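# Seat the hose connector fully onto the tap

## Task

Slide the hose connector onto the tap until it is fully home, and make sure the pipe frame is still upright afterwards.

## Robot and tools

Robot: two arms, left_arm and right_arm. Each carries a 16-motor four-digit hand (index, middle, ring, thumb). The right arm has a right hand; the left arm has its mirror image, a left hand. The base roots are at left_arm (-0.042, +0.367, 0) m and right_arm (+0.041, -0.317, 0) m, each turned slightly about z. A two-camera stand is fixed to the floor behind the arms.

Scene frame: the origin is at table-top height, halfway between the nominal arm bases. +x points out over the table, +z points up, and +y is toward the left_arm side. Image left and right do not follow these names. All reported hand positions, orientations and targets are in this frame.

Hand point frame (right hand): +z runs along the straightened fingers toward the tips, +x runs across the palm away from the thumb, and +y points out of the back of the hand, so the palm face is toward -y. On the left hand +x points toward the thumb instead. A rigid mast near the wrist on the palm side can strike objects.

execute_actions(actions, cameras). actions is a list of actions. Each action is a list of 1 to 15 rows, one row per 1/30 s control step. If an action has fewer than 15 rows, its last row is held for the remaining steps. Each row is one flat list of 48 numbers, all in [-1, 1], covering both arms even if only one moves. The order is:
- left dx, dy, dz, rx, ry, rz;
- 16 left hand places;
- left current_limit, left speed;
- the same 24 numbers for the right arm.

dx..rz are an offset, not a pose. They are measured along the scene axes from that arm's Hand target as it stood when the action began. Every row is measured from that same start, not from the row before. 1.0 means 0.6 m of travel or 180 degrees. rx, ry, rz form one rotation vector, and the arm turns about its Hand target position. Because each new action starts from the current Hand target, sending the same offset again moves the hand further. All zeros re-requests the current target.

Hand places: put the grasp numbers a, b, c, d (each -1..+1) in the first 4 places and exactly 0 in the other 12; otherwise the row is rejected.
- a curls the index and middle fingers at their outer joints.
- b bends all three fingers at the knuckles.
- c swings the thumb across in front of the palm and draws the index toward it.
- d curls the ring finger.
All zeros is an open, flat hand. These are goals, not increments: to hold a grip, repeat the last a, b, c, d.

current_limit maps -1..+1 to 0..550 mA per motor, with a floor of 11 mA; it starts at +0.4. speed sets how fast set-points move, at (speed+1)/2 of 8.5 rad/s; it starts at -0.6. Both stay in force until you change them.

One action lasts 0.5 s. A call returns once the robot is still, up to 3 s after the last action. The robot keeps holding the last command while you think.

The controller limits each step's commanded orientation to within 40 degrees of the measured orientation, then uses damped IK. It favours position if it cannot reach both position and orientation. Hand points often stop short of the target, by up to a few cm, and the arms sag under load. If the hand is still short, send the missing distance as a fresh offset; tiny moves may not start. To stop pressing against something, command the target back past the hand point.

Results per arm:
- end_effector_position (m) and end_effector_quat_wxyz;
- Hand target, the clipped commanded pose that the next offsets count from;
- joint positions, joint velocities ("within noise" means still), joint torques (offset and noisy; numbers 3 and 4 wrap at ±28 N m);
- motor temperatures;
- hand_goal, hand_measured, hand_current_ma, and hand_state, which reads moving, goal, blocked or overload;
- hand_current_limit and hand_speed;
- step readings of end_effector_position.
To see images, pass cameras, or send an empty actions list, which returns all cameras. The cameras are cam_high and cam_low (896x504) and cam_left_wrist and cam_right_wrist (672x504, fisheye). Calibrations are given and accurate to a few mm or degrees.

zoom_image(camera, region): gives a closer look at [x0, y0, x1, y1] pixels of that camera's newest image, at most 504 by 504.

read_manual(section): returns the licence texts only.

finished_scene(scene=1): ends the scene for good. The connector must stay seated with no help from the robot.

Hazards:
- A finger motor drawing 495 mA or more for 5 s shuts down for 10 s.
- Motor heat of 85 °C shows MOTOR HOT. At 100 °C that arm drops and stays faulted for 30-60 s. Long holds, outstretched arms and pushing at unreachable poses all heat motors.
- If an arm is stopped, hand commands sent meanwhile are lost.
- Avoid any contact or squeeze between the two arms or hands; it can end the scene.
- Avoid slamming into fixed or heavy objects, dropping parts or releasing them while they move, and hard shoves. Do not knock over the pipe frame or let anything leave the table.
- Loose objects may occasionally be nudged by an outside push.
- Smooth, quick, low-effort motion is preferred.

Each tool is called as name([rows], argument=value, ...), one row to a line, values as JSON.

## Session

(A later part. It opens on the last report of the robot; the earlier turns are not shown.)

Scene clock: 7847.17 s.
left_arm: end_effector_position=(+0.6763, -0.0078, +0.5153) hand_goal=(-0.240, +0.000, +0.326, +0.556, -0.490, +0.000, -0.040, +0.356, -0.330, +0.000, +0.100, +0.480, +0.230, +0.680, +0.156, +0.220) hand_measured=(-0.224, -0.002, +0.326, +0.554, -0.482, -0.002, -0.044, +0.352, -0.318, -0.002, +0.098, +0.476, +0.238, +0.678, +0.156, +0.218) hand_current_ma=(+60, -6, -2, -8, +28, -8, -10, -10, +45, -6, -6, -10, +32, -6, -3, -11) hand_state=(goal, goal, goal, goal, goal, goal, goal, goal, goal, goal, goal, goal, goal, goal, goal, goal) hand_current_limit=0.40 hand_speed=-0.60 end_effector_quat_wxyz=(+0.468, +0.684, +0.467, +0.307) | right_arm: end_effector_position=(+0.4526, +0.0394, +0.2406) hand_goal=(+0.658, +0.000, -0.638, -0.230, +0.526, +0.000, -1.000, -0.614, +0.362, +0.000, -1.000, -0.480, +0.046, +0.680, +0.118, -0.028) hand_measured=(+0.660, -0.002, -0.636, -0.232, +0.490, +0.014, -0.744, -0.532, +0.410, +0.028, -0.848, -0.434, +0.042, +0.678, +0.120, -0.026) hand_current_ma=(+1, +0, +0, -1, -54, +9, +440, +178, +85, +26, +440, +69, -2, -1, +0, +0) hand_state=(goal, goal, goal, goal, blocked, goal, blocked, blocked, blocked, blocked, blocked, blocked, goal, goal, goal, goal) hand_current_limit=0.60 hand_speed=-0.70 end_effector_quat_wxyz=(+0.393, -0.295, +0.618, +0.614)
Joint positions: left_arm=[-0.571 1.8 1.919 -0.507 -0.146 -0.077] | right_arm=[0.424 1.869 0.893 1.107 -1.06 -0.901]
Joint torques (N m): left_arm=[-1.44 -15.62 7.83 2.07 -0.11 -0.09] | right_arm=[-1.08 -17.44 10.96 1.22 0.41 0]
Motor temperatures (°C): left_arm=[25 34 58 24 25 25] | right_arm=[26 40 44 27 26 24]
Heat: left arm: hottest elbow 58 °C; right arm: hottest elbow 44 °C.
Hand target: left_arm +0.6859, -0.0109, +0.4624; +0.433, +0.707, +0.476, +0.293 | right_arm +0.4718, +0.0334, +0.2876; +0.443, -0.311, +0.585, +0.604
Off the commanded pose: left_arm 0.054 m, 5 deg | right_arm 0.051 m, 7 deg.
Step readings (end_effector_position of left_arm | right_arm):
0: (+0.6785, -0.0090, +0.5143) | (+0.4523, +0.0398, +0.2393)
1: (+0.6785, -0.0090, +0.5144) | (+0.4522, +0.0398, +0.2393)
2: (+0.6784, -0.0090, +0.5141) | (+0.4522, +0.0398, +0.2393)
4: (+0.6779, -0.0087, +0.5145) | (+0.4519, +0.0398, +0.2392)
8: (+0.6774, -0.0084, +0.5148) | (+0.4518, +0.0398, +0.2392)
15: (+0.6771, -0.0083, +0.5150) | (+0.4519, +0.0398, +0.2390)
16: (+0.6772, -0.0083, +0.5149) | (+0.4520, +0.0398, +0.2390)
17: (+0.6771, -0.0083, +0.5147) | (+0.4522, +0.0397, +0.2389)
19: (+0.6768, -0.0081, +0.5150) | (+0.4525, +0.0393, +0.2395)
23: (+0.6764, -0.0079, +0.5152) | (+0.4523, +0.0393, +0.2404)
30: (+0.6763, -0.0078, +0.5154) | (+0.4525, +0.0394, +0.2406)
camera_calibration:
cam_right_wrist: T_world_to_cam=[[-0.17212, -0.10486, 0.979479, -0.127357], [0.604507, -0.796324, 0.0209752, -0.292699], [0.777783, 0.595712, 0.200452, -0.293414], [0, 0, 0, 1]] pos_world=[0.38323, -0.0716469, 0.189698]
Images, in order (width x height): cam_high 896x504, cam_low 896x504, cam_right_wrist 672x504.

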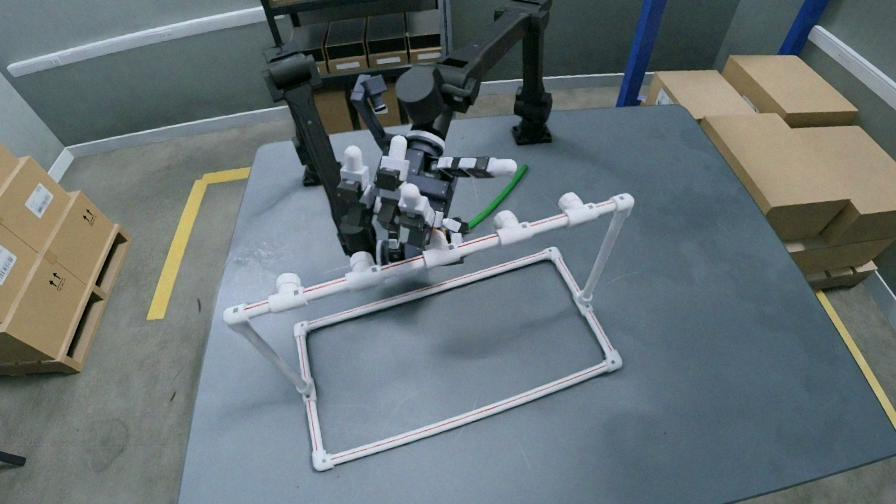

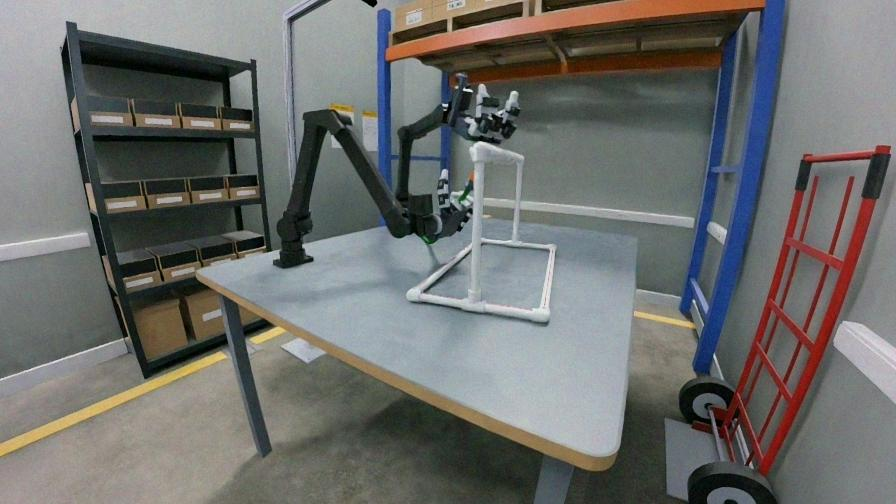

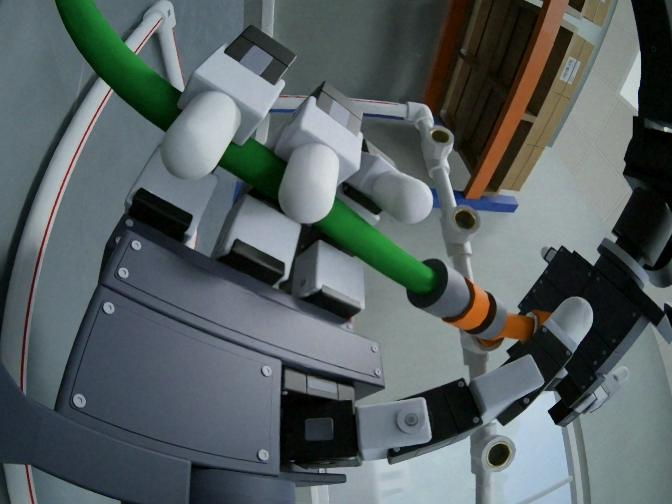

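execute_actions([
  [[0.0,0.0,-0.02,0,0,0,0.3,0.7,0.3,0.3,0,0,0,0,0,0,0,0,0,0,0,0,0.4,-0.6,0.007,-0.003,0.02,0,0,0,1,0.1,0.45,1,0,0,0,0,0,0,0,0,0,0,0,0,0.6,-0.7]],
  [[0.0,0.0,-0.015,0,0,0,0.3,0.7,0.3,0.3,0,0,0,0,0,0,0,0,0,0,0,0,0.4,-0.6,0.007,-0.003,0.02,0,0,0,1,0.1,0.45,1,0,0,0,0,0,0,0,0,0,0,0,0,0.6,-0.7]],
], cameras=["cam_high","cam_low","cam_right_wrist"])

zoom_image(camera="cam_low", region=[450, 115, 510, 165])

zoom_image(camera="cam_right_wrist", region=[390, 240, 570, 390])

Scene clock: 7867.57 s.
left_arm: end_effector_position=(+0.6732, -0.0061, +0.5156) hand_goal=(-0.240, +0.000, +0.326, +0.556, -0.490, +0.000, -0.040, +0.356, -0.330, +0.000, +0.100, +0.480, +0.230, +0.680, +0.156, +0.220) hand_measured=(-0.224, -0.002, +0.326, +0.554, -0.482, -0.002, -0.044, +0.352, -0.318, -0.002, +0.098, +0.476, +0.238, +0.678, +0.156, +0.218) hand_current_ma=(+60, -6, -2, -8, +28, -8, -10, -10, +45, -6, -6, -10, +32, -6, -3, -11) hand_state=(goal, goal, goal, goal, goal, goal, goal, goal, goal, goal, goal, goal, goal, goal, goal, goal) hand_current_limit=0.40 hand_speed=-0.60 end_effector_quat_wxyz=(+0.482, +0.675, +0.462, +0.314) | right_arm: end_effector_position=(+0.4526, +0.0388, +0.2447) hand_goal=(+0.658, +0.000, -0.638, -0.230, +0.526, +0.000, -1.000, -0.614, +0.362, +0.000, -1.000, -0.480, +0.046, +0.680, +0.118, -0.028) hand_measured=(+0.660, -0.002, -0.636, -0.232, +0.490, +0.016, -0.744, -0.532, +0.412, +0.028, -0.848, -0.434, +0.042, +0.678, +0.120, -0.026) hand_current_ma=(+1, +0, +0, -1, -54, +12, +440, +178, +87, +25, +440, +69, -2, -1, +0, +0) hand_state=(goal, goal, goal, goal, blocked, goal, blocked, blocked, blocked, blocked, blocked, blocked, goal, goal, goal, goal) hand_current_limit=0.60 hand_speed=-0.70 end_effector_quat_wxyz=(+0.375, -0.292, +0.628, +0.617)
Joint positions: left_arm=[-0.571 1.785 1.875 -0.439 -0.146 -0.075] | right_arm=[0.422 1.845 0.893 1.039 -1.078 -0.905]
Joint torques (N m): left_arm=[-1.44 -14.62 6.75 1.44 -0.1 -0.11] | right_arm=[-1.85 -18.73 12.82 1.59 0.59 0.1]
Motor temperatures (°C): left_arm=[25 36 56 24 25 25] | right_arm=[26 41 45 27 26 24]
Heat: left arm: hottest elbow 56 °C; right arm: hottest elbow 45 °C.
Hand target: left_arm +0.6859, -0.0109, +0.4414; +0.433, +0.707, +0.476, +0.293 | right_arm +0.4802, +0.0299, +0.3117; +0.443, -0.311, +0.585, +0.604
Off the commanded pose: left_arm 0.076 m, 7 deg | right_arm 0.073 m, 10 deg.
Step readings (end_effector_position of left_arm | right_arm):
0: (+0.6763, -0.0078, +0.5153) | (+0.4526, +0.0394, +0.2406)
1: (+0.6763, -0.0079, +0.5151) | (+0.4525, +0.0394, +0.2405)
2: (+0.6763, -0.0078, +0.5149) | (+0.4525, +0.0394, +0.2408)
4: (+0.6756, -0.0074, +0.5151) | (+0.4526, +0.0390, +0.2417)
8: (+0.6749, -0.0070, +0.5154) | (+0.4525, +0.0391, +0.2426)
15: (+0.6746, -0.0069, +0.5155) | (+0.4525, +0.0392, +0.2428)
16: (+0.6746, -0.0069, +0.5151) | (+0.4526, +0.0392, +0.2427)
17: (+0.6744, -0.0068, +0.5152) | (+0.4527, +0.0390, +0.2430)
19: (+0.6740, -0.0066, +0.5150) | (+0.4528, +0.0386, +0.2437)
23: (+0.6734, -0.0063, +0.5155) | (+0.4525, +0.0387, +0.2446)
30: (+0.6732, -0.0061, +0.5157) | (+0.4526, +0.0388, +0.2446)
camera_calibration:
cam_right_wrist: T_world_to_cam=[[-0.135416, -0.0890725, 0.986777, -0.150417], [0.617554, -0.786408, 0.0137612, -0.297758], [0.774783, 0.611252, 0.161499, -0.283631], [0, 0, 0, 1]] pos_world=[0.383266, -0.0741874, 0.198332]
Images, in order (width x height): cam_high 896x504, cam_low 896x504, cam_right_wrist 672x504.

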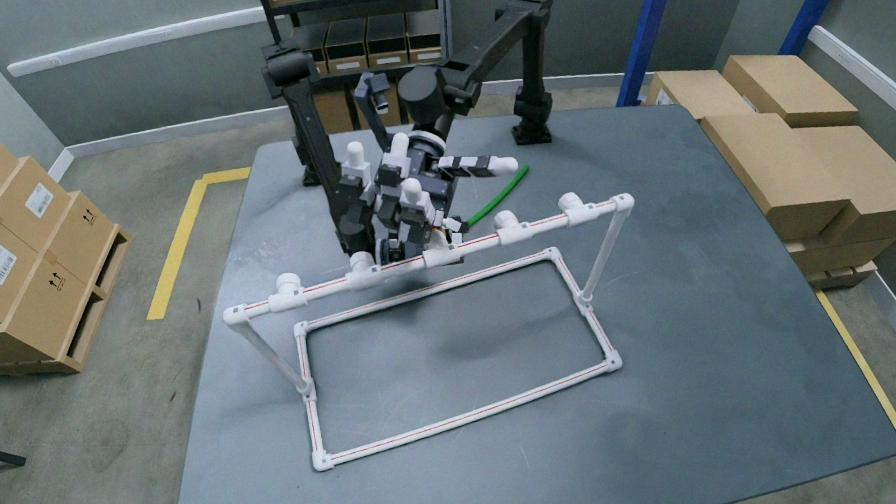

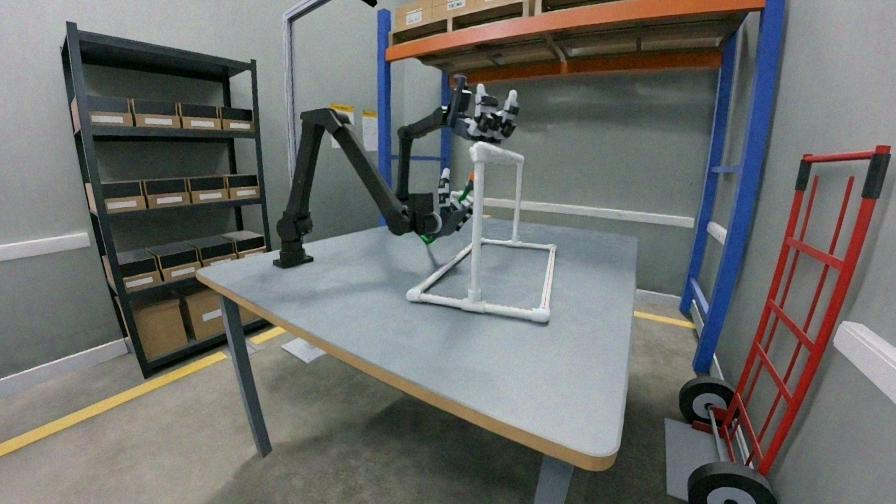

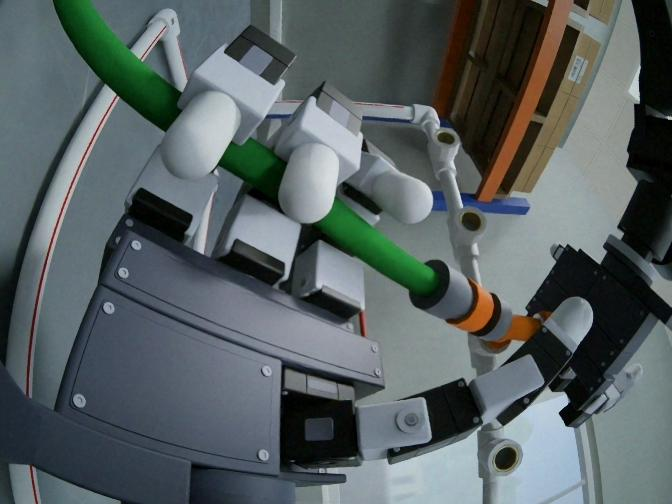

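Scaled by 8.400 from the camera's 896x504 image, which has a finer 1280x720 frame.

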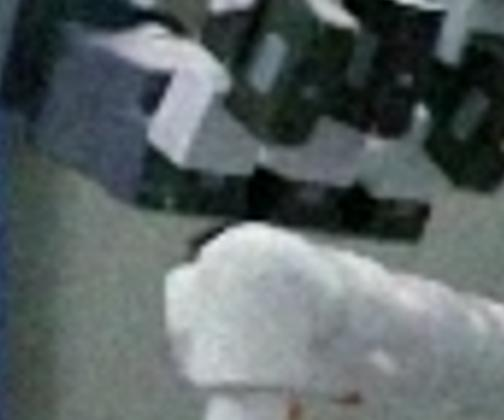

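Scaled by 2.800 from the camera's 672x504 image, which has a finer 960x720 frame.

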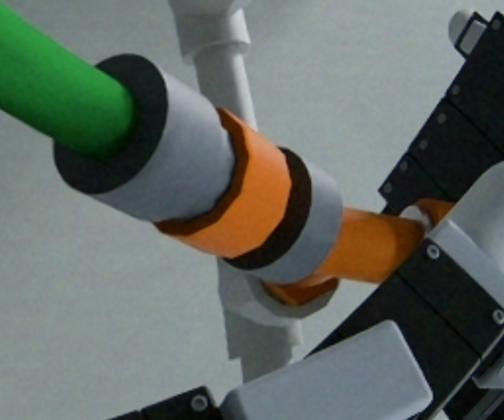

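execute_actions([
  [[0.0,0.0,-0.015,0,0,0,0.3,0.7,0.3,0.3,0,0,0,0,0,0,0,0,0,0,0,0,0.4,-0.6,0.008,-0.003,0.017,0.0127,-0.0286,-0.0095,1,0.1,0.45,1,0,0,0,0,0,0,0,0,0,0,0,0,0.6,-0.7]],
  [[0.0,0.0,-0.015,0,0,0,0.3,0.7,0.3,0.3,0,0,0,0,0,0,0,0,0,0,0,0,0.4,-0.6,0.008,-0.003,0.017,0.008,-0.019,-0.006,1,0.1,0.45,1,0,0,0,0,0,0,0,0,0,0,0,0,0.6,-0.7]],
], cameras=["cam_high","cam_low","cam_right_wrist"])

zoom_image(camera="cam_high", region=[220, 150, 640, 480])

zoom_image(camera="cam_right_wrist", region=[390, 240, 570, 390])

Scene clock: 7906.37 s.
left_arm: end_effector_position=(+0.6707, -0.0048, +0.5163) hand_goal=(-0.240, +0.000, +0.326, +0.556, -0.490, +0.000, -0.040, +0.356, -0.330, +0.000, +0.100, +0.480, +0.230, +0.680, +0.156, +0.220) hand_measured=(-0.224, -0.002, +0.326, +0.554, -0.482, -0.002, -0.044, +0.352, -0.318, -0.002, +0.098, +0.476, +0.238, +0.678, +0.156, +0.218) hand_current_ma=(+60, -6, -2, -8, +27, -8, -10, -10, +45, -6, -6, -10, +32, -6, -3, -11) hand_state=(goal, goal, goal, goal, goal, goal, goal, goal, goal, goal, goal, goal, goal, goal, goal, goal) hand_current_limit=0.40 hand_speed=-0.60 end_effector_quat_wxyz=(+0.493, +0.667, +0.457, +0.320) | right_arm: end_effector_position=(+0.4506, +0.0379, +0.2452) hand_goal=(+0.658, +0.000, -0.638, -0.230, +0.526, +0.000, -1.000, -0.614, +0.362, +0.000, -1.000, -0.480, +0.046, +0.680, +0.118, -0.028) hand_measured=(+0.660, -0.002, -0.636, -0.232, +0.490, +0.022, -0.744, -0.530, +0.412, +0.028, -0.848, -0.434, +0.042, +0.678, +0.120, -0.026) hand_current_ma=(+1, +0, +0, -1, -54, +18, +440, +184, +87, +25, +440, +69, -2, -1, +0, +0) hand_state=(goal, goal, goal, goal, blocked, blocked, blocked, blocked, blocked, blocked, blocked, blocked, goal, goal, goal, goal) hand_current_limit=0.60 hand_speed=-0.70 end_effector_quat_wxyz=(+0.404, -0.304, +0.611, +0.609)
Joint positions: left_arm=[-0.571 1.775 1.841 -0.383 -0.146 -0.073] | right_arm=[0.421 1.856 0.893 1.104 -1.062 -0.926]
Joint torques (N m): left_arm=[-1.38 -13.86 5.52 1.1 -0.09 -0.12] | right_arm=[-2.73 -19.08 15.45 4 1.37 0.2]
Heat: left arm: hottest elbow 53 °C; right arm: hottest elbow 48 °C.
Hand target: left_arm +0.6859, -0.0109, +0.4234; +0.433, +0.707, +0.476, +0.293 | right_arm +0.4899, +0.0262, +0.3319; +0.510, -0.326, +0.538, +0.587
Off the commanded pose: left_arm 0.094 m, 9 deg | right_arm 0.096 m, 15 deg.
Step readings (end_effector_position of left_arm | right_arm):
0: (+0.6732, -0.0061, +0.5156) | (+0.4526, +0.0388, +0.2447)
1: (+0.6732, -0.0061, +0.5157) | (+0.4526, +0.0388, +0.2447)
2: (+0.6731, -0.0061, +0.5154) | (+0.4529, +0.0387, +0.2446)
4: (+0.6728, -0.0059, +0.5154) | (+0.4531, +0.0388, +0.2452)
8: (+0.6722, -0.0056, +0.5160) | (+0.4519, +0.0385, +0.2461)
15: (+0.6720, -0.0055, +0.5158) | (+0.4513, +0.0384, +0.2465)
16: (+0.6720, -0.0055, +0.5158) | (+0.4513, +0.0384, +0.2464)
17: (+0.6719, -0.0055, +0.5157) | (+0.4512, +0.0383, +0.2467)
19: (+0.6715, -0.0053, +0.5157) | (+0.4511, +0.0382, +0.2464)
23: (+0.6711, -0.0050, +0.5159) | (+0.4510, +0.0381, +0.2456)
30: (+0.6707, -0.0048, +0.5164) | (+0.4507, +0.0380, +0.2453)
camera_calibration:
cam_right_wrist: T_world_to_cam=[[-0.205769, -0.104962, 0.972955, -0.11552], [0.601805, -0.797578, 0.0412322, -0.296485], [0.77168, 0.594013, 0.227283, -0.295705], [0, 0, 0, 1]] pos_world=[0.382845, -0.0729425, 0.191829]
Images, in order (width x height): cam_high 896x504, cam_low 896x504, cam_right_wrist 672x504.

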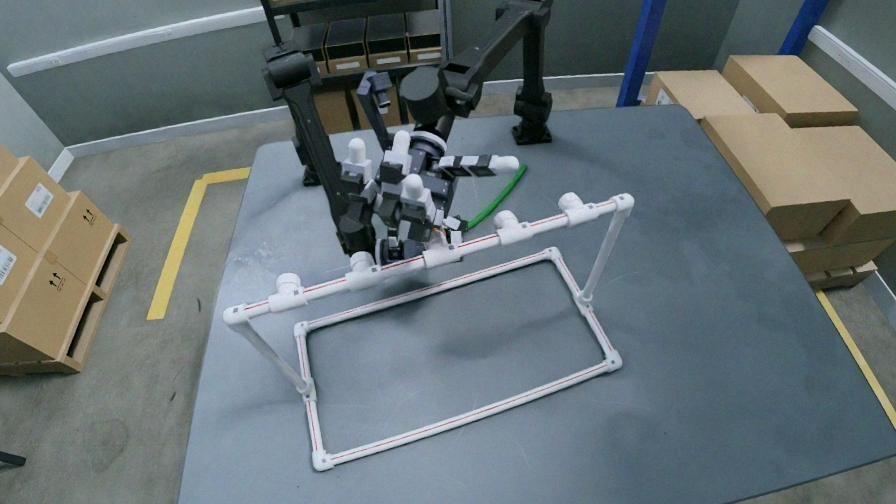

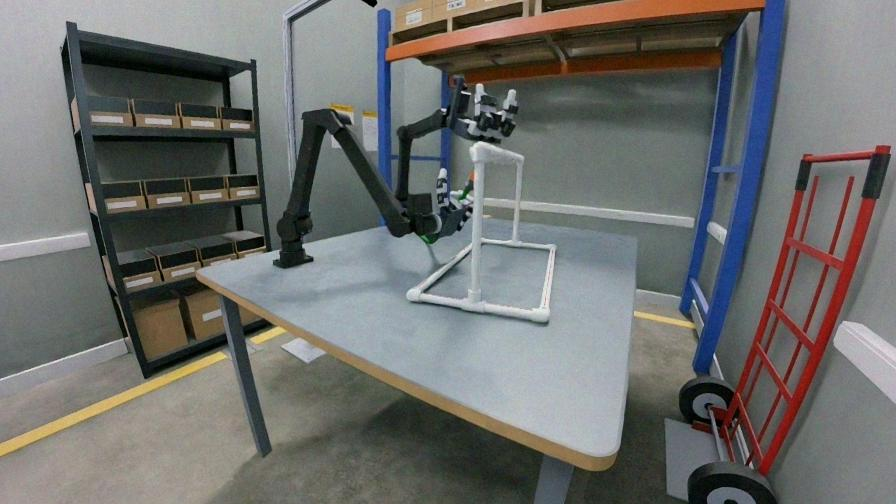

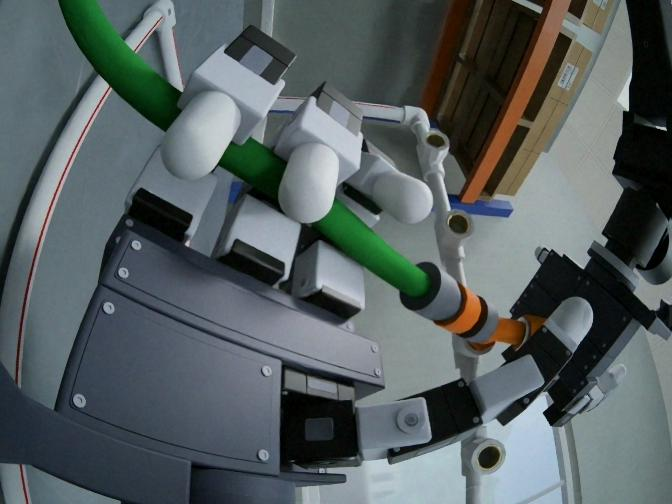

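Scaled by 1.200 from the camera's 896x504 image, which has a finer 1280x720 frame.

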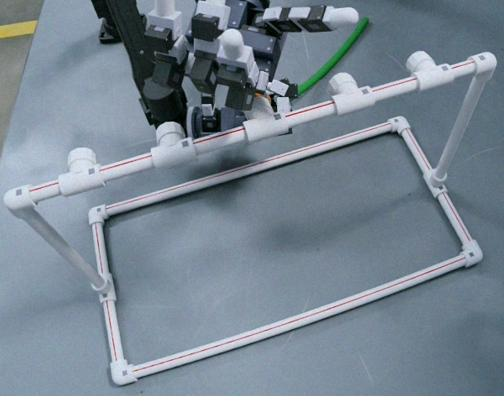

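Scaled by 2.800 from the camera's 672x504 image, which has a finer 960x720 frame.

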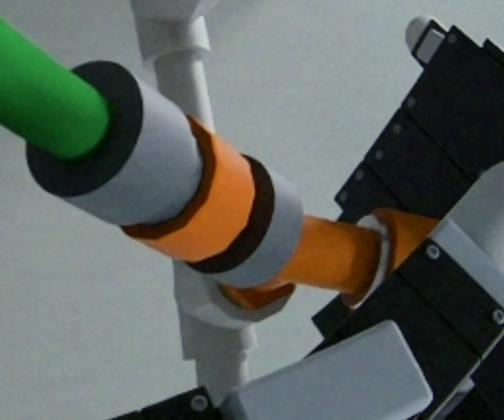

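zoom_image(camera="cam_low", region=[445, 140, 505, 210])

zoom_image(camera="cam_right_wrist", region=[440, 270, 510, 350])

Scaled by 7.200 from the camera's 896x504 image, which has a finer 1280x720 frame.

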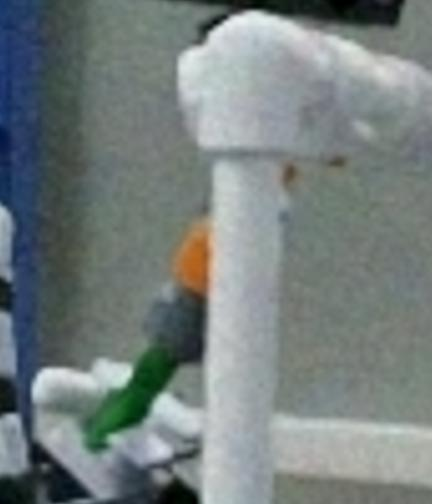

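Scaled by 6.300 from the camera's 672x504 image, which has a finer 960x720 frame.

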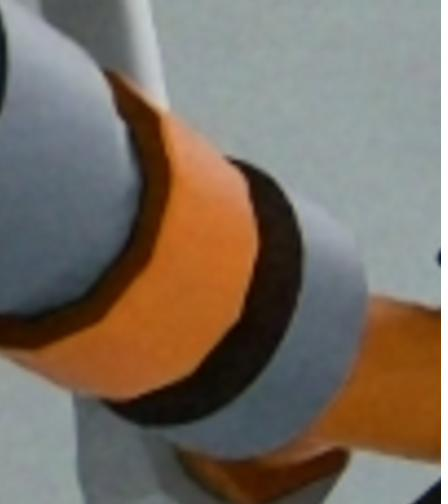

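execute_actions([
  [[0.0,0.0,-0.015,0.0103,0.0257,0,0.3,0.7,0.3,0.3,0,0,0,0,0,0,0,0,0,0,0,0,0.4,-0.6,0.008,-0.003,0.017,0.004,-0.009,-0.003,1,0.1,0.45,1,0,0,0,0,0,0,0,0,0,0,0,0,0.6,-0.7]],
  [[0.0,0.0,-0.015,0.0103,0.0257,0,0.3,0.7,0.3,0.3,0,0,0,0,0,0,0,0,0,0,0,0,0.4,-0.6,0.008,-0.003,0.017,0.004,-0.009,-0.003,1,0.1,0.45,1,0,0,0,0,0,0,0,0,0,0,0,0,0.6,-0.7]],
], cameras=["cam_high","cam_low","cam_right_wrist"])

zoom_image(camera="cam_high", region=[220, 150, 640, 480])

zoom_image(camera="cam_right_wrist", region=[440, 270, 510, 350])

Scene clock: 7976.67 s.
left_arm: end_effector_position=(+0.6680, -0.0021, +0.5076) hand_goal=(-0.240, +0.000, +0.326, +0.556, -0.490, +0.000, -0.040, +0.356, -0.330, +0.000, +0.100, +0.480, +0.230, +0.680, +0.156, +0.220) hand_measured=(-0.224, -0.002, +0.326, +0.554, -0.482, -0.002, -0.044, +0.352, -0.318, -0.002, +0.098, +0.476, +0.238, +0.678, +0.156, +0.218) hand_current_ma=(+60, -6, -2, -8, +27, -8, -10, -10, +45, -6, -6, -10, +32, -6, -3, -11) hand_state=(goal, goal, goal, goal, goal, goal, goal, goal, goal, goal, goal, goal, goal, goal, goal, goal) hand_current_limit=0.40 hand_speed=-0.60 end_effector_quat_wxyz=(+0.441, +0.704, +0.473, +0.293) | right_arm: end_effector_position=(+0.4461, +0.0393, +0.2405) hand_goal=(+0.658, +0.000, -0.638, -0.230, +0.526, +0.000, -1.000, -0.614, +0.362, +0.000, -1.000, -0.480, +0.046, +0.680, +0.118, -0.028) hand_measured=(+0.660, -0.002, -0.636, -0.232, +0.490, +0.022, -0.744, -0.530, +0.412, +0.028, -0.848, -0.434, +0.042, +0.678, +0.120, -0.026) hand_current_ma=(+1, +0, +0, -1, -54, +18, +440, +188, +87, +25, +440, +69, -2, -1, +0, +0) hand_state=(goal, goal, goal, goal, blocked, blocked, blocked, blocked, blocked, blocked, blocked, blocked, goal, goal, goal, goal) hand_current_limit=0.60 hand_speed=-0.70 end_effector_quat_wxyz=(+0.410, -0.316, +0.603, +0.607)
Joint positions: left_arm=[-0.568 1.778 1.918 -0.598 -0.137 -0.073] | right_arm=[0.426 1.868 0.893 1.128 -1.07 -0.943]
Joint torques (N m): left_arm=[-1.73 -12.04 7.54 -0.47 0.03 -0.35] | right_arm=[-3.9 -20.48 17.05 4.31 1.88 0.48]
Motor temperatures (°C): left_arm=[25 34 50 24 25 25] | right_arm=[26 44 57 28 30 24]
Heat: left arm: hottest elbow 50 °C; right arm: hottest elbow 57 °C.
Hand target: left_arm +0.6859, -0.0110, +0.4054; +0.370, +0.742, +0.500, +0.251 | right_arm +0.4994, +0.0227, +0.3524; +0.535, -0.331, +0.519, +0.579
Off the commanded pose: left_arm 0.104 m, 11 deg | right_arm 0.125 m, 18 deg.
led back after a hold (right arm): the arm was led back toward your command in small steps, so it may still be short of it.
Step readings (end_effector_position of left_arm | right_arm):
0: (+0.6707, -0.0048, +0.5163) | (+0.4506, +0.0379, +0.2452)
1: (+0.6707, -0.0048, +0.5163) | (+0.4507, +0.0379, +0.2452)
2: (+0.6707, -0.0050, +0.5156) | (+0.4506, +0.0379, +0.2453)
4: (+0.6705, -0.0051, +0.5145) | (+0.4504, +0.0379, +0.2454)
8: (+0.6705, -0.0041, +0.5129) | (+0.4498, +0.0381, +0.2438)
15: (+0.6704, -0.0034, +0.5121) | (+0.4491, +0.0380, +0.2432)
16: (+0.6703, -0.0035, +0.5121) | (+0.4491, +0.0381, +0.2431)
17: (+0.6701, -0.0035, +0.5122) | (+0.4489, +0.0380, +0.2430) HELD (not all sent) right_arm
19: (+0.6694, -0.0031, +0.5107) | (+0.4475, +0.0392, +0.2402)
23: (+0.6679, -0.0024, +0.5085) | (+0.4473, +0.0397, +0.2394)
30: (+0.6679, -0.0020, +0.5077) | (+0.4462, +0.0394, +0.2403)
HELD (not all sent) right_arm: step 17.
pose unreachable (right arm): on one or more control steps of this call, first in action 1 (counted from 0), this arm could not follow its commanded pose, so it was not sent that pose on those steps. It may still have moved: this result reports where it is.
cause: moving toward the commanded pose would bring a part of the arm too close to another arm (a part of this arm just beyond joint 6 (wrist roll) and a part of the left arm just beyond its joint 5 (wrist yaw), along the way the arms are being sent, or toward where that arm still pushes).
camera_calibration:
cam_right_wrist: T_world_to_cam=[[-0.232158, -0.108825, 0.966571, -0.0983796], [0.608788, -0.791273, 0.0571343, -0.299628], [0.758604, 0.601701, 0.249952, -0.291893], [0, 0, 0, 1]] pos_world=[0.381001, -0.0721617, 0.185169]
Images, in order (width x height): cam_high 896x504, cam_low 896x504, cam_right_wrist 672x504.

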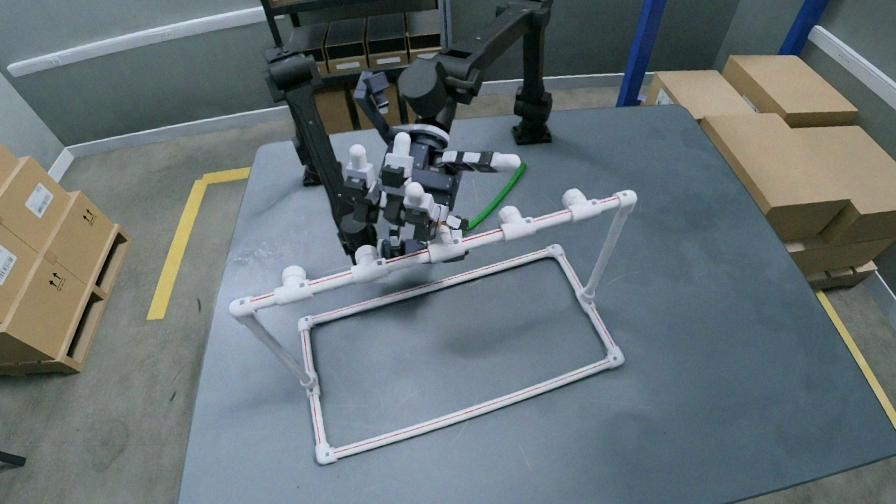

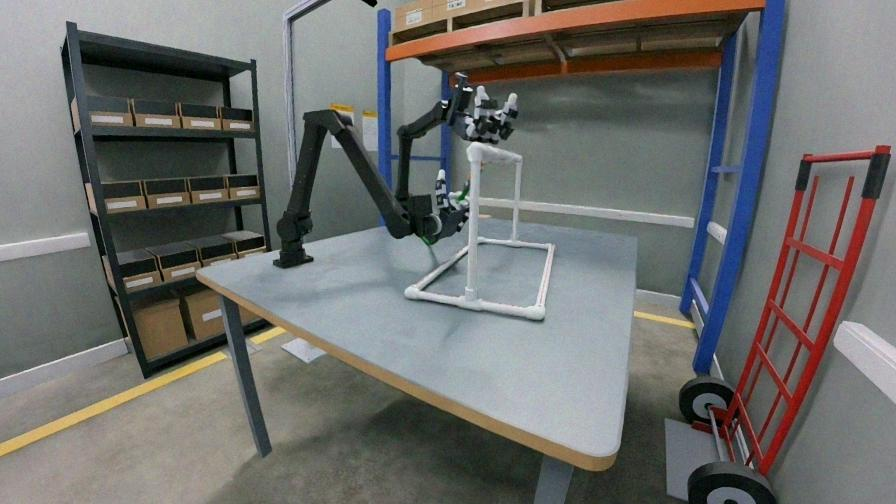

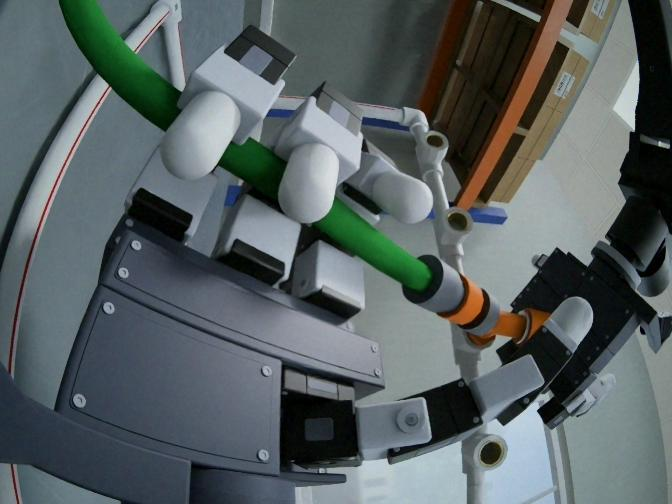

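Scaled by 1.200 from the camera's 896x504 image, which has a finer 1280x720 frame.

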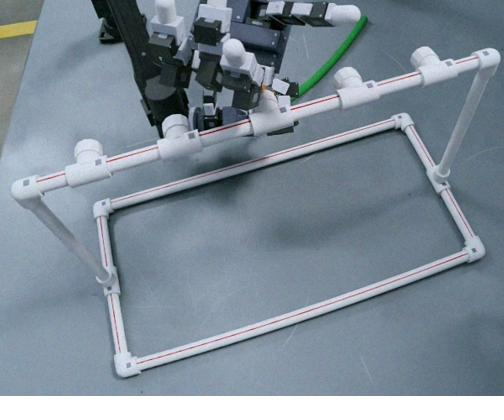

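Scaled by 6.300 from the camera's 672x504 image, which has a finer 960x720 frame.

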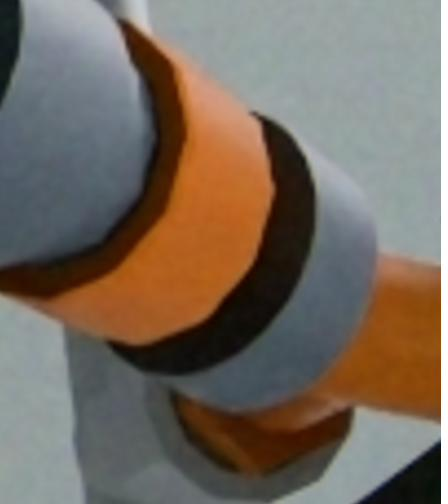

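execute_actions([
  [[0.0,0.0,0,0,0,0,0.3,0.7,0.3,0.3,0,0,0,0,0,0,0,0,0,0,0,0,0.4,-0.6,-0.01,0.003,-0.033,0.0233,-0.0093,0.0494,1,0.1,0.45,1,0,0,0,0,0,0,0,0,0,0,0,0,0.6,-0.7]],
  [[0.0,0.0,0,0,0,0,0.3,0.7,0.3,0.3,0,0,0,0,0,0,0,0,0,0,0,0,0.4,-0.6,0,0,0,-0.0466,0.0186,-0.0988,1,0.1,0.45,1,0,0,0,0,0,0,0,0,0,0,0,0,0.6,-0.7]],
  [[0.0,0.0,0,0,0,0,0.3,0.7,0.3,0.3,0,0,0,0,0,0,0,0,0,0,0,0,0.4,-0.6,0,0,0,0.0233,-0.0093,0.0494,1,0.1,0.45,1,0,0,0,0,0,0,0,0,0,0,0,0,0.6,-0.7]],
], cameras=["cam_high","cam_right_wrist"])

zoom_image(camera="cam_high", region=[220, 150, 640, 480])

zoom_image(camera="cam_right_wrist", region=[440, 270, 510, 350])

Scene clock: 8134.73 s.
left_arm: end_effector_position=(+0.6702, +0.0023, +0.5061) hand_goal=(-0.240, +0.000, +0.326, +0.556, -0.490, +0.000, -0.040, +0.356, -0.330, +0.000, +0.100, +0.480, +0.230, +0.680, +0.156, +0.220) hand_measured=(-0.224, -0.002, +0.326, +0.554, -0.482, -0.002, -0.044, +0.352, -0.318, -0.002, +0.098, +0.476, +0.238, +0.678, +0.156, +0.218) hand_current_ma=(+60, -6, -2, -8, +27, -8, -10, -10, +45, -6, -6, -10, +32, -6, -3, -11) hand_state=(goal, goal, goal, goal, goal, goal, goal, goal, goal, goal, goal, goal, goal, goal, goal, goal) hand_current_limit=0.40 hand_speed=-0.60 end_effector_quat_wxyz=(+0.438, +0.705, +0.476, +0.292) | right_arm: end_effector_position=(+0.4476, +0.0409, +0.2363) hand_goal=(+0.658, +0.000, -0.638, -0.230, +0.526, +0.000, -1.000, -0.614, +0.362, +0.000, -1.000, -0.480, +0.046, +0.680, +0.118, -0.028) hand_measured=(+0.662, -0.002, -0.636, -0.232, +0.494, +0.020, -0.756, -0.522, +0.412, +0.038, -0.848, -0.434, +0.042, +0.678, +0.118, -0.026) hand_current_ma=(+2, +0, +0, -1, -46, +15, +440, +215, +87, +42, +440, +69, -2, -1, +0, +0) hand_state=(goal, goal, goal, goal, blocked, goal, blocked, blocked, blocked, blocked, blocked, blocked, goal, goal, goal, goal) hand_current_limit=0.60 hand_speed=-0.70 end_effector_quat_wxyz=(+0.428, -0.318, +0.596, +0.600)
Joint positions: left_arm=[-0.562 1.779 1.921 -0.609 -0.135 -0.073] | right_arm=[0.428 1.885 0.896 1.165 -1.048 -0.958]
Joint torques (N m): left_arm=[-2.2 -12.16 7.39 -0.09 -0.05 -0.34] | right_arm=[-3.19 -19.72 15.62 4.37 1.25 0.48]
Motor temperatures (°C): left_arm=[25 32 51 24 25 25] | right_arm=[27 56 69 28 40 25]
Heat: left arm: hottest elbow 51 °C; right arm: hottest elbow 69 °C.
Hand target: left_arm +0.6859, -0.0109, +0.4054; +0.370, +0.742, +0.500, +0.251 | right_arm +0.4935, +0.0244, +0.3326; +0.535, -0.331, +0.519, +0.579
Off the commanded pose: left_arm 0.103 m, 10 deg | right_arm 0.108 m, 15 deg.
Step readings (end_effector_position of left_arm | right_arm):
0: (+0.6680, -0.0021, +0.5076) | (+0.4461, +0.0393, +0.2405)
1: (+0.6680, -0.0021, +0.5076) | (+0.4455, +0.0392, +0.2406)
2: (+0.6680, -0.0020, +0.5075) | (+0.4432, +0.0387, +0.2409)
4: (+0.6679, -0.0021, +0.5068) | (+0.4401, +0.0381, +0.2404)
8: (+0.6678, -0.0021, +0.5065) | (+0.4431, +0.0384, +0.2354)
15: (+0.6683, -0.0010, +0.5064) | (+0.4442, +0.0358, +0.2341)
16: (+0.6683, -0.0010, +0.5064) | (+0.4451, +0.0358, +0.2341)
17: (+0.6683, -0.0010, +0.5067) | (+0.4488, +0.0374, +0.2347)
19: (+0.6697, +0.0011, +0.5070) | (+0.4603, +0.0440, +0.2306)
23: (+0.6704, +0.0025, +0.5069) | (+0.4665, +0.0488, +0.2308)
30: (+0.6704, +0.0025, +0.5069) | (+0.4630, +0.0521, +0.2328)
31: (+0.6704, +0.0025, +0.5069) | (+0.4626, +0.0524, +0.2329)
32: (+0.6704, +0.0025, +0.5069) | (+0.4593, +0.0521, +0.2325)
34: (+0.6704, +0.0025, +0.5069) | (+0.4527, +0.0487, +0.2338)
38: (+0.6702, +0.0023, +0.5063) | (+0.4469, +0.0432, +0.2358)
45: (+0.6702, +0.0023, +0.5061) | (+0.4474, +0.0416, +0.2356)
camera_calibration:
cam_right_wrist: T_world_to_cam=[[-0.267693, -0.113433, 0.956804, -0.0753642], [0.590358, -0.804115, 0.0698383, -0.293325], [0.761458, 0.583552, 0.282222, -0.301089], [0, 0, 0, 1]] pos_world=[0.382258, -0.0687148, 0.177568]
Images, in order (width x height): cam_high 896x504, cam_right_wrist 672x504.

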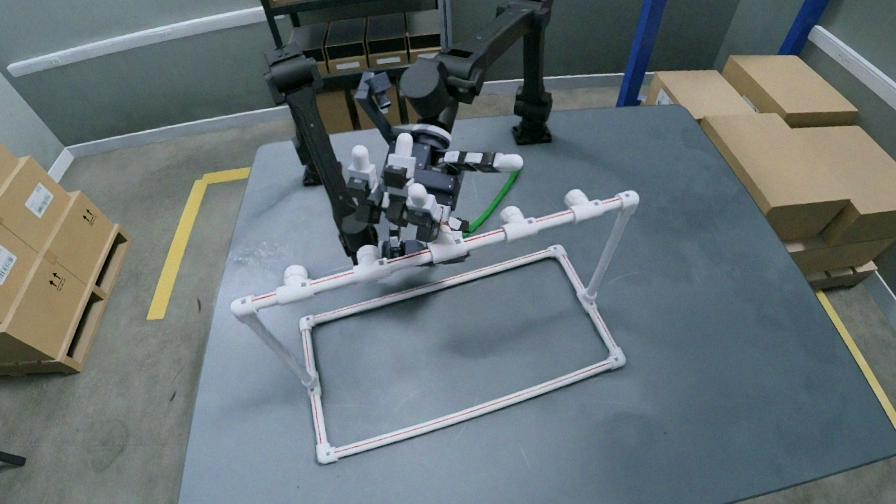

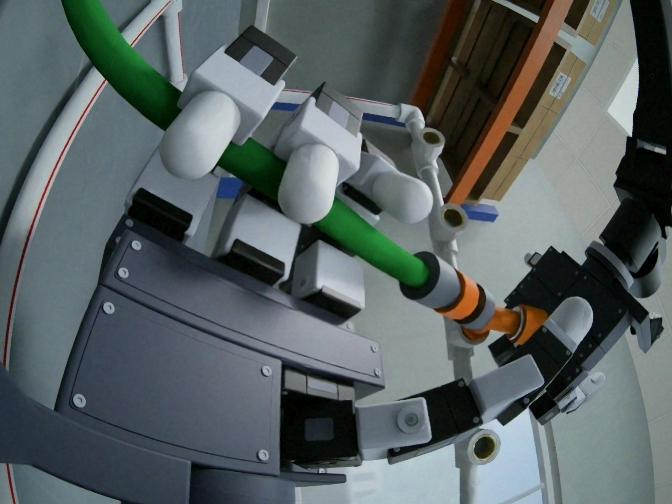

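Scaled by 1.200 from the camera's 896x504 image, which has a finer 1280x720 frame.

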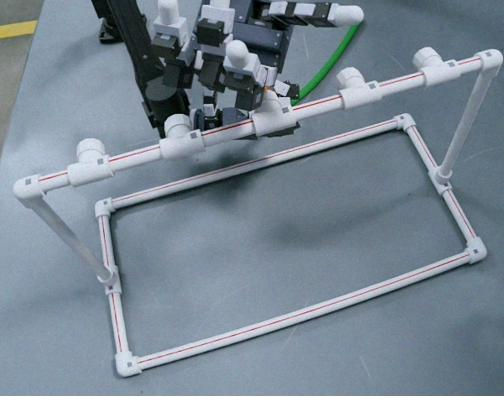

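Scaled by 6.300 from the camera's 672x504 image, which has a finer 960x720 frame.

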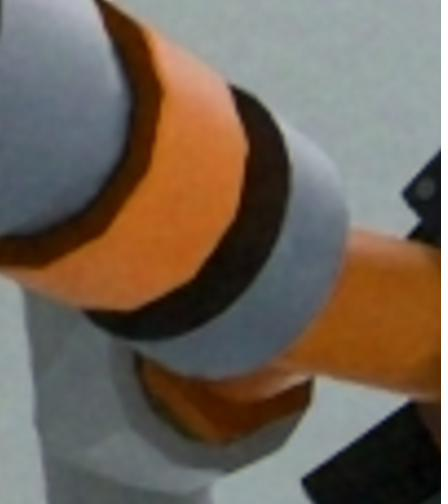

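execute_actions([
  [[0.0,0.0,0.08,0,0,0,0.3,0.7,0.3,0.3,0,0,0,0,0,0,0,0,0,0,0,0,0.4,-0.6,-0.0475,0.021,-0.11,0,0,0,1,0.1,0.45,1,0,0,0,0,0,0,0,0,0,0,0,0,0.6,-0.7]],
], cameras=["cam_high","cam_right_wrist"])

zoom_image(camera="cam_right_wrist", region=[390, 240, 570, 390])

Scene clock: 8145.47 s.
left_arm: end_effector_position=(+0.6735, +0.0003, +0.5038) hand_goal=(-0.240, +0.000, +0.326, +0.556, -0.490, +0.000, -0.040, +0.356, -0.330, +0.000, +0.100, +0.480, +0.230, +0.680, +0.156, +0.220) hand_measured=(-0.224, -0.002, +0.326, +0.554, -0.482, -0.002, -0.044, +0.352, -0.318, -0.002, +0.098, +0.476, +0.238, +0.678, +0.156, +0.218) hand_current_ma=(+60, -6, -2, -8, +27, -8, -10, -10, +45, -6, -6, -10, +32, -6, -3, -11) hand_state=(goal, goal, goal, goal, goal, goal, goal, goal, goal, goal, goal, goal, goal, goal, goal, goal) hand_current_limit=0.40 hand_speed=-0.60 end_effector_quat_wxyz=(+0.404, +0.724, +0.487, +0.275) | right_arm: end_effector_position=(+0.4448, +0.0430, +0.2255) hand_goal=(+0.658, +0.000, -0.638, -0.230, +0.526, +0.000, -1.000, -0.614, +0.362, +0.000, -1.000, -0.480, +0.046, +0.680, +0.118, -0.028) hand_measured=(+0.662, -0.002, -0.636, -0.232, +0.494, +0.020, -0.756, -0.522, +0.412, +0.038, -0.848, -0.434, +0.042, +0.678, +0.118, -0.026) hand_current_ma=(+2, +0, +0, -1, -46, +15, +440, +215, +87, +42, +440, +69, -2, -1, +0, +0) hand_state=(goal, goal, goal, goal, blocked, goal, blocked, blocked, blocked, blocked, blocked, blocked, goal, goal, goal, goal) hand_current_limit=0.60 hand_speed=-0.70 end_effector_quat_wxyz=(+0.474, -0.319, +0.567, +0.594)
Joint positions: left_arm=[-0.562 1.814 2.023 -0.764 -0.133 -0.077] | right_arm=[0.439 1.948 0.896 1.339 -0.993 -0.944]
Joint torques (N m): left_arm=[-2.32 -13.74 11.06 0.84 -0.1 -0.33] | right_arm=[-0.97 -15.79 10.51 3.37 1.03 0.05]
Motor temperatures (°C): left_arm=[25 32 50 24 25 25] | right_arm=[27 54 73 28 38 25]
Heat: left arm: hottest elbow 50 °C; right arm: hottest elbow 73 °C.
Hand target: left_arm +0.6860, -0.0109, +0.4533; +0.370, +0.742, +0.500, +0.251 | right_arm +0.4649, +0.0371, +0.2666; +0.535, -0.331, +0.519, +0.579
Off the commanded pose: left_arm 0.053 m, 5 deg | right_arm 0.046 m, 9 deg.
Step readings (end_effector_position of left_arm | right_arm):
0: (+0.6702, +0.0023, +0.5061) | (+0.4476, +0.0409, +0.2363)
1: (+0.6702, +0.0023, +0.5067) | (+0.4476, +0.0409, +0.2362)
2: (+0.6698, +0.0024, +0.5084) | (+0.4475, +0.0410, +0.2353)
4: (+0.6708, +0.0015, +0.5075) | (+0.4480, +0.0423, +0.2310)
8: (+0.6725, +0.0006, +0.5052) | (+0.4470, +0.0433, +0.2272)
15: (+0.6733, +0.0003, +0.5040) | (+0.4450, +0.0432, +0.2256)
camera_calibration:
cam_right_wrist: T_world_to_cam=[[-0.352714, -0.153497, 0.923056, -0.0183856], [0.551248, -0.831193, 0.0724192, -0.271244], [0.756121, 0.534376, 0.377788, -0.314197], [0, 0, 0, 1]] pos_world=[0.380609, -0.0603787, 0.155314]
Images, in order (width x height): cam_high 896x504, cam_right_wrist 672x504.

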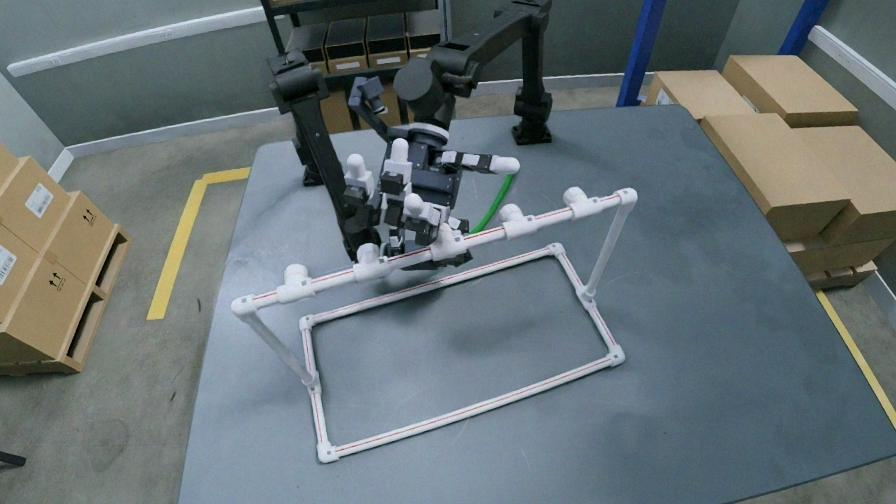

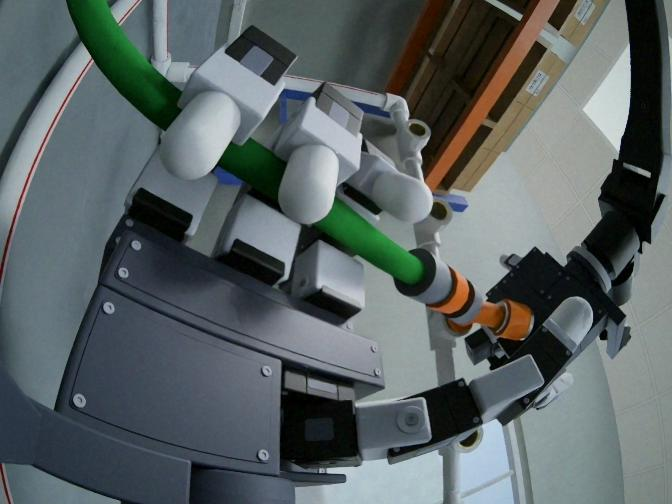

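Scaled by 2.800 from the camera's 672x504 image, which has a finer 960x720 frame.

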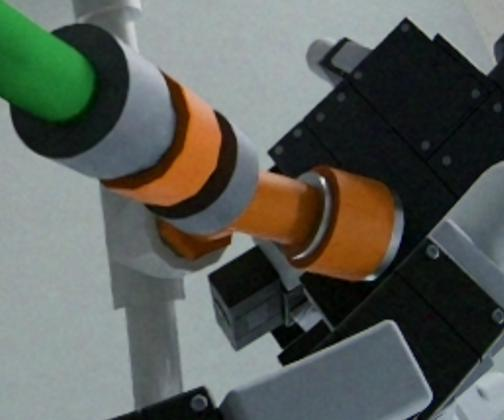

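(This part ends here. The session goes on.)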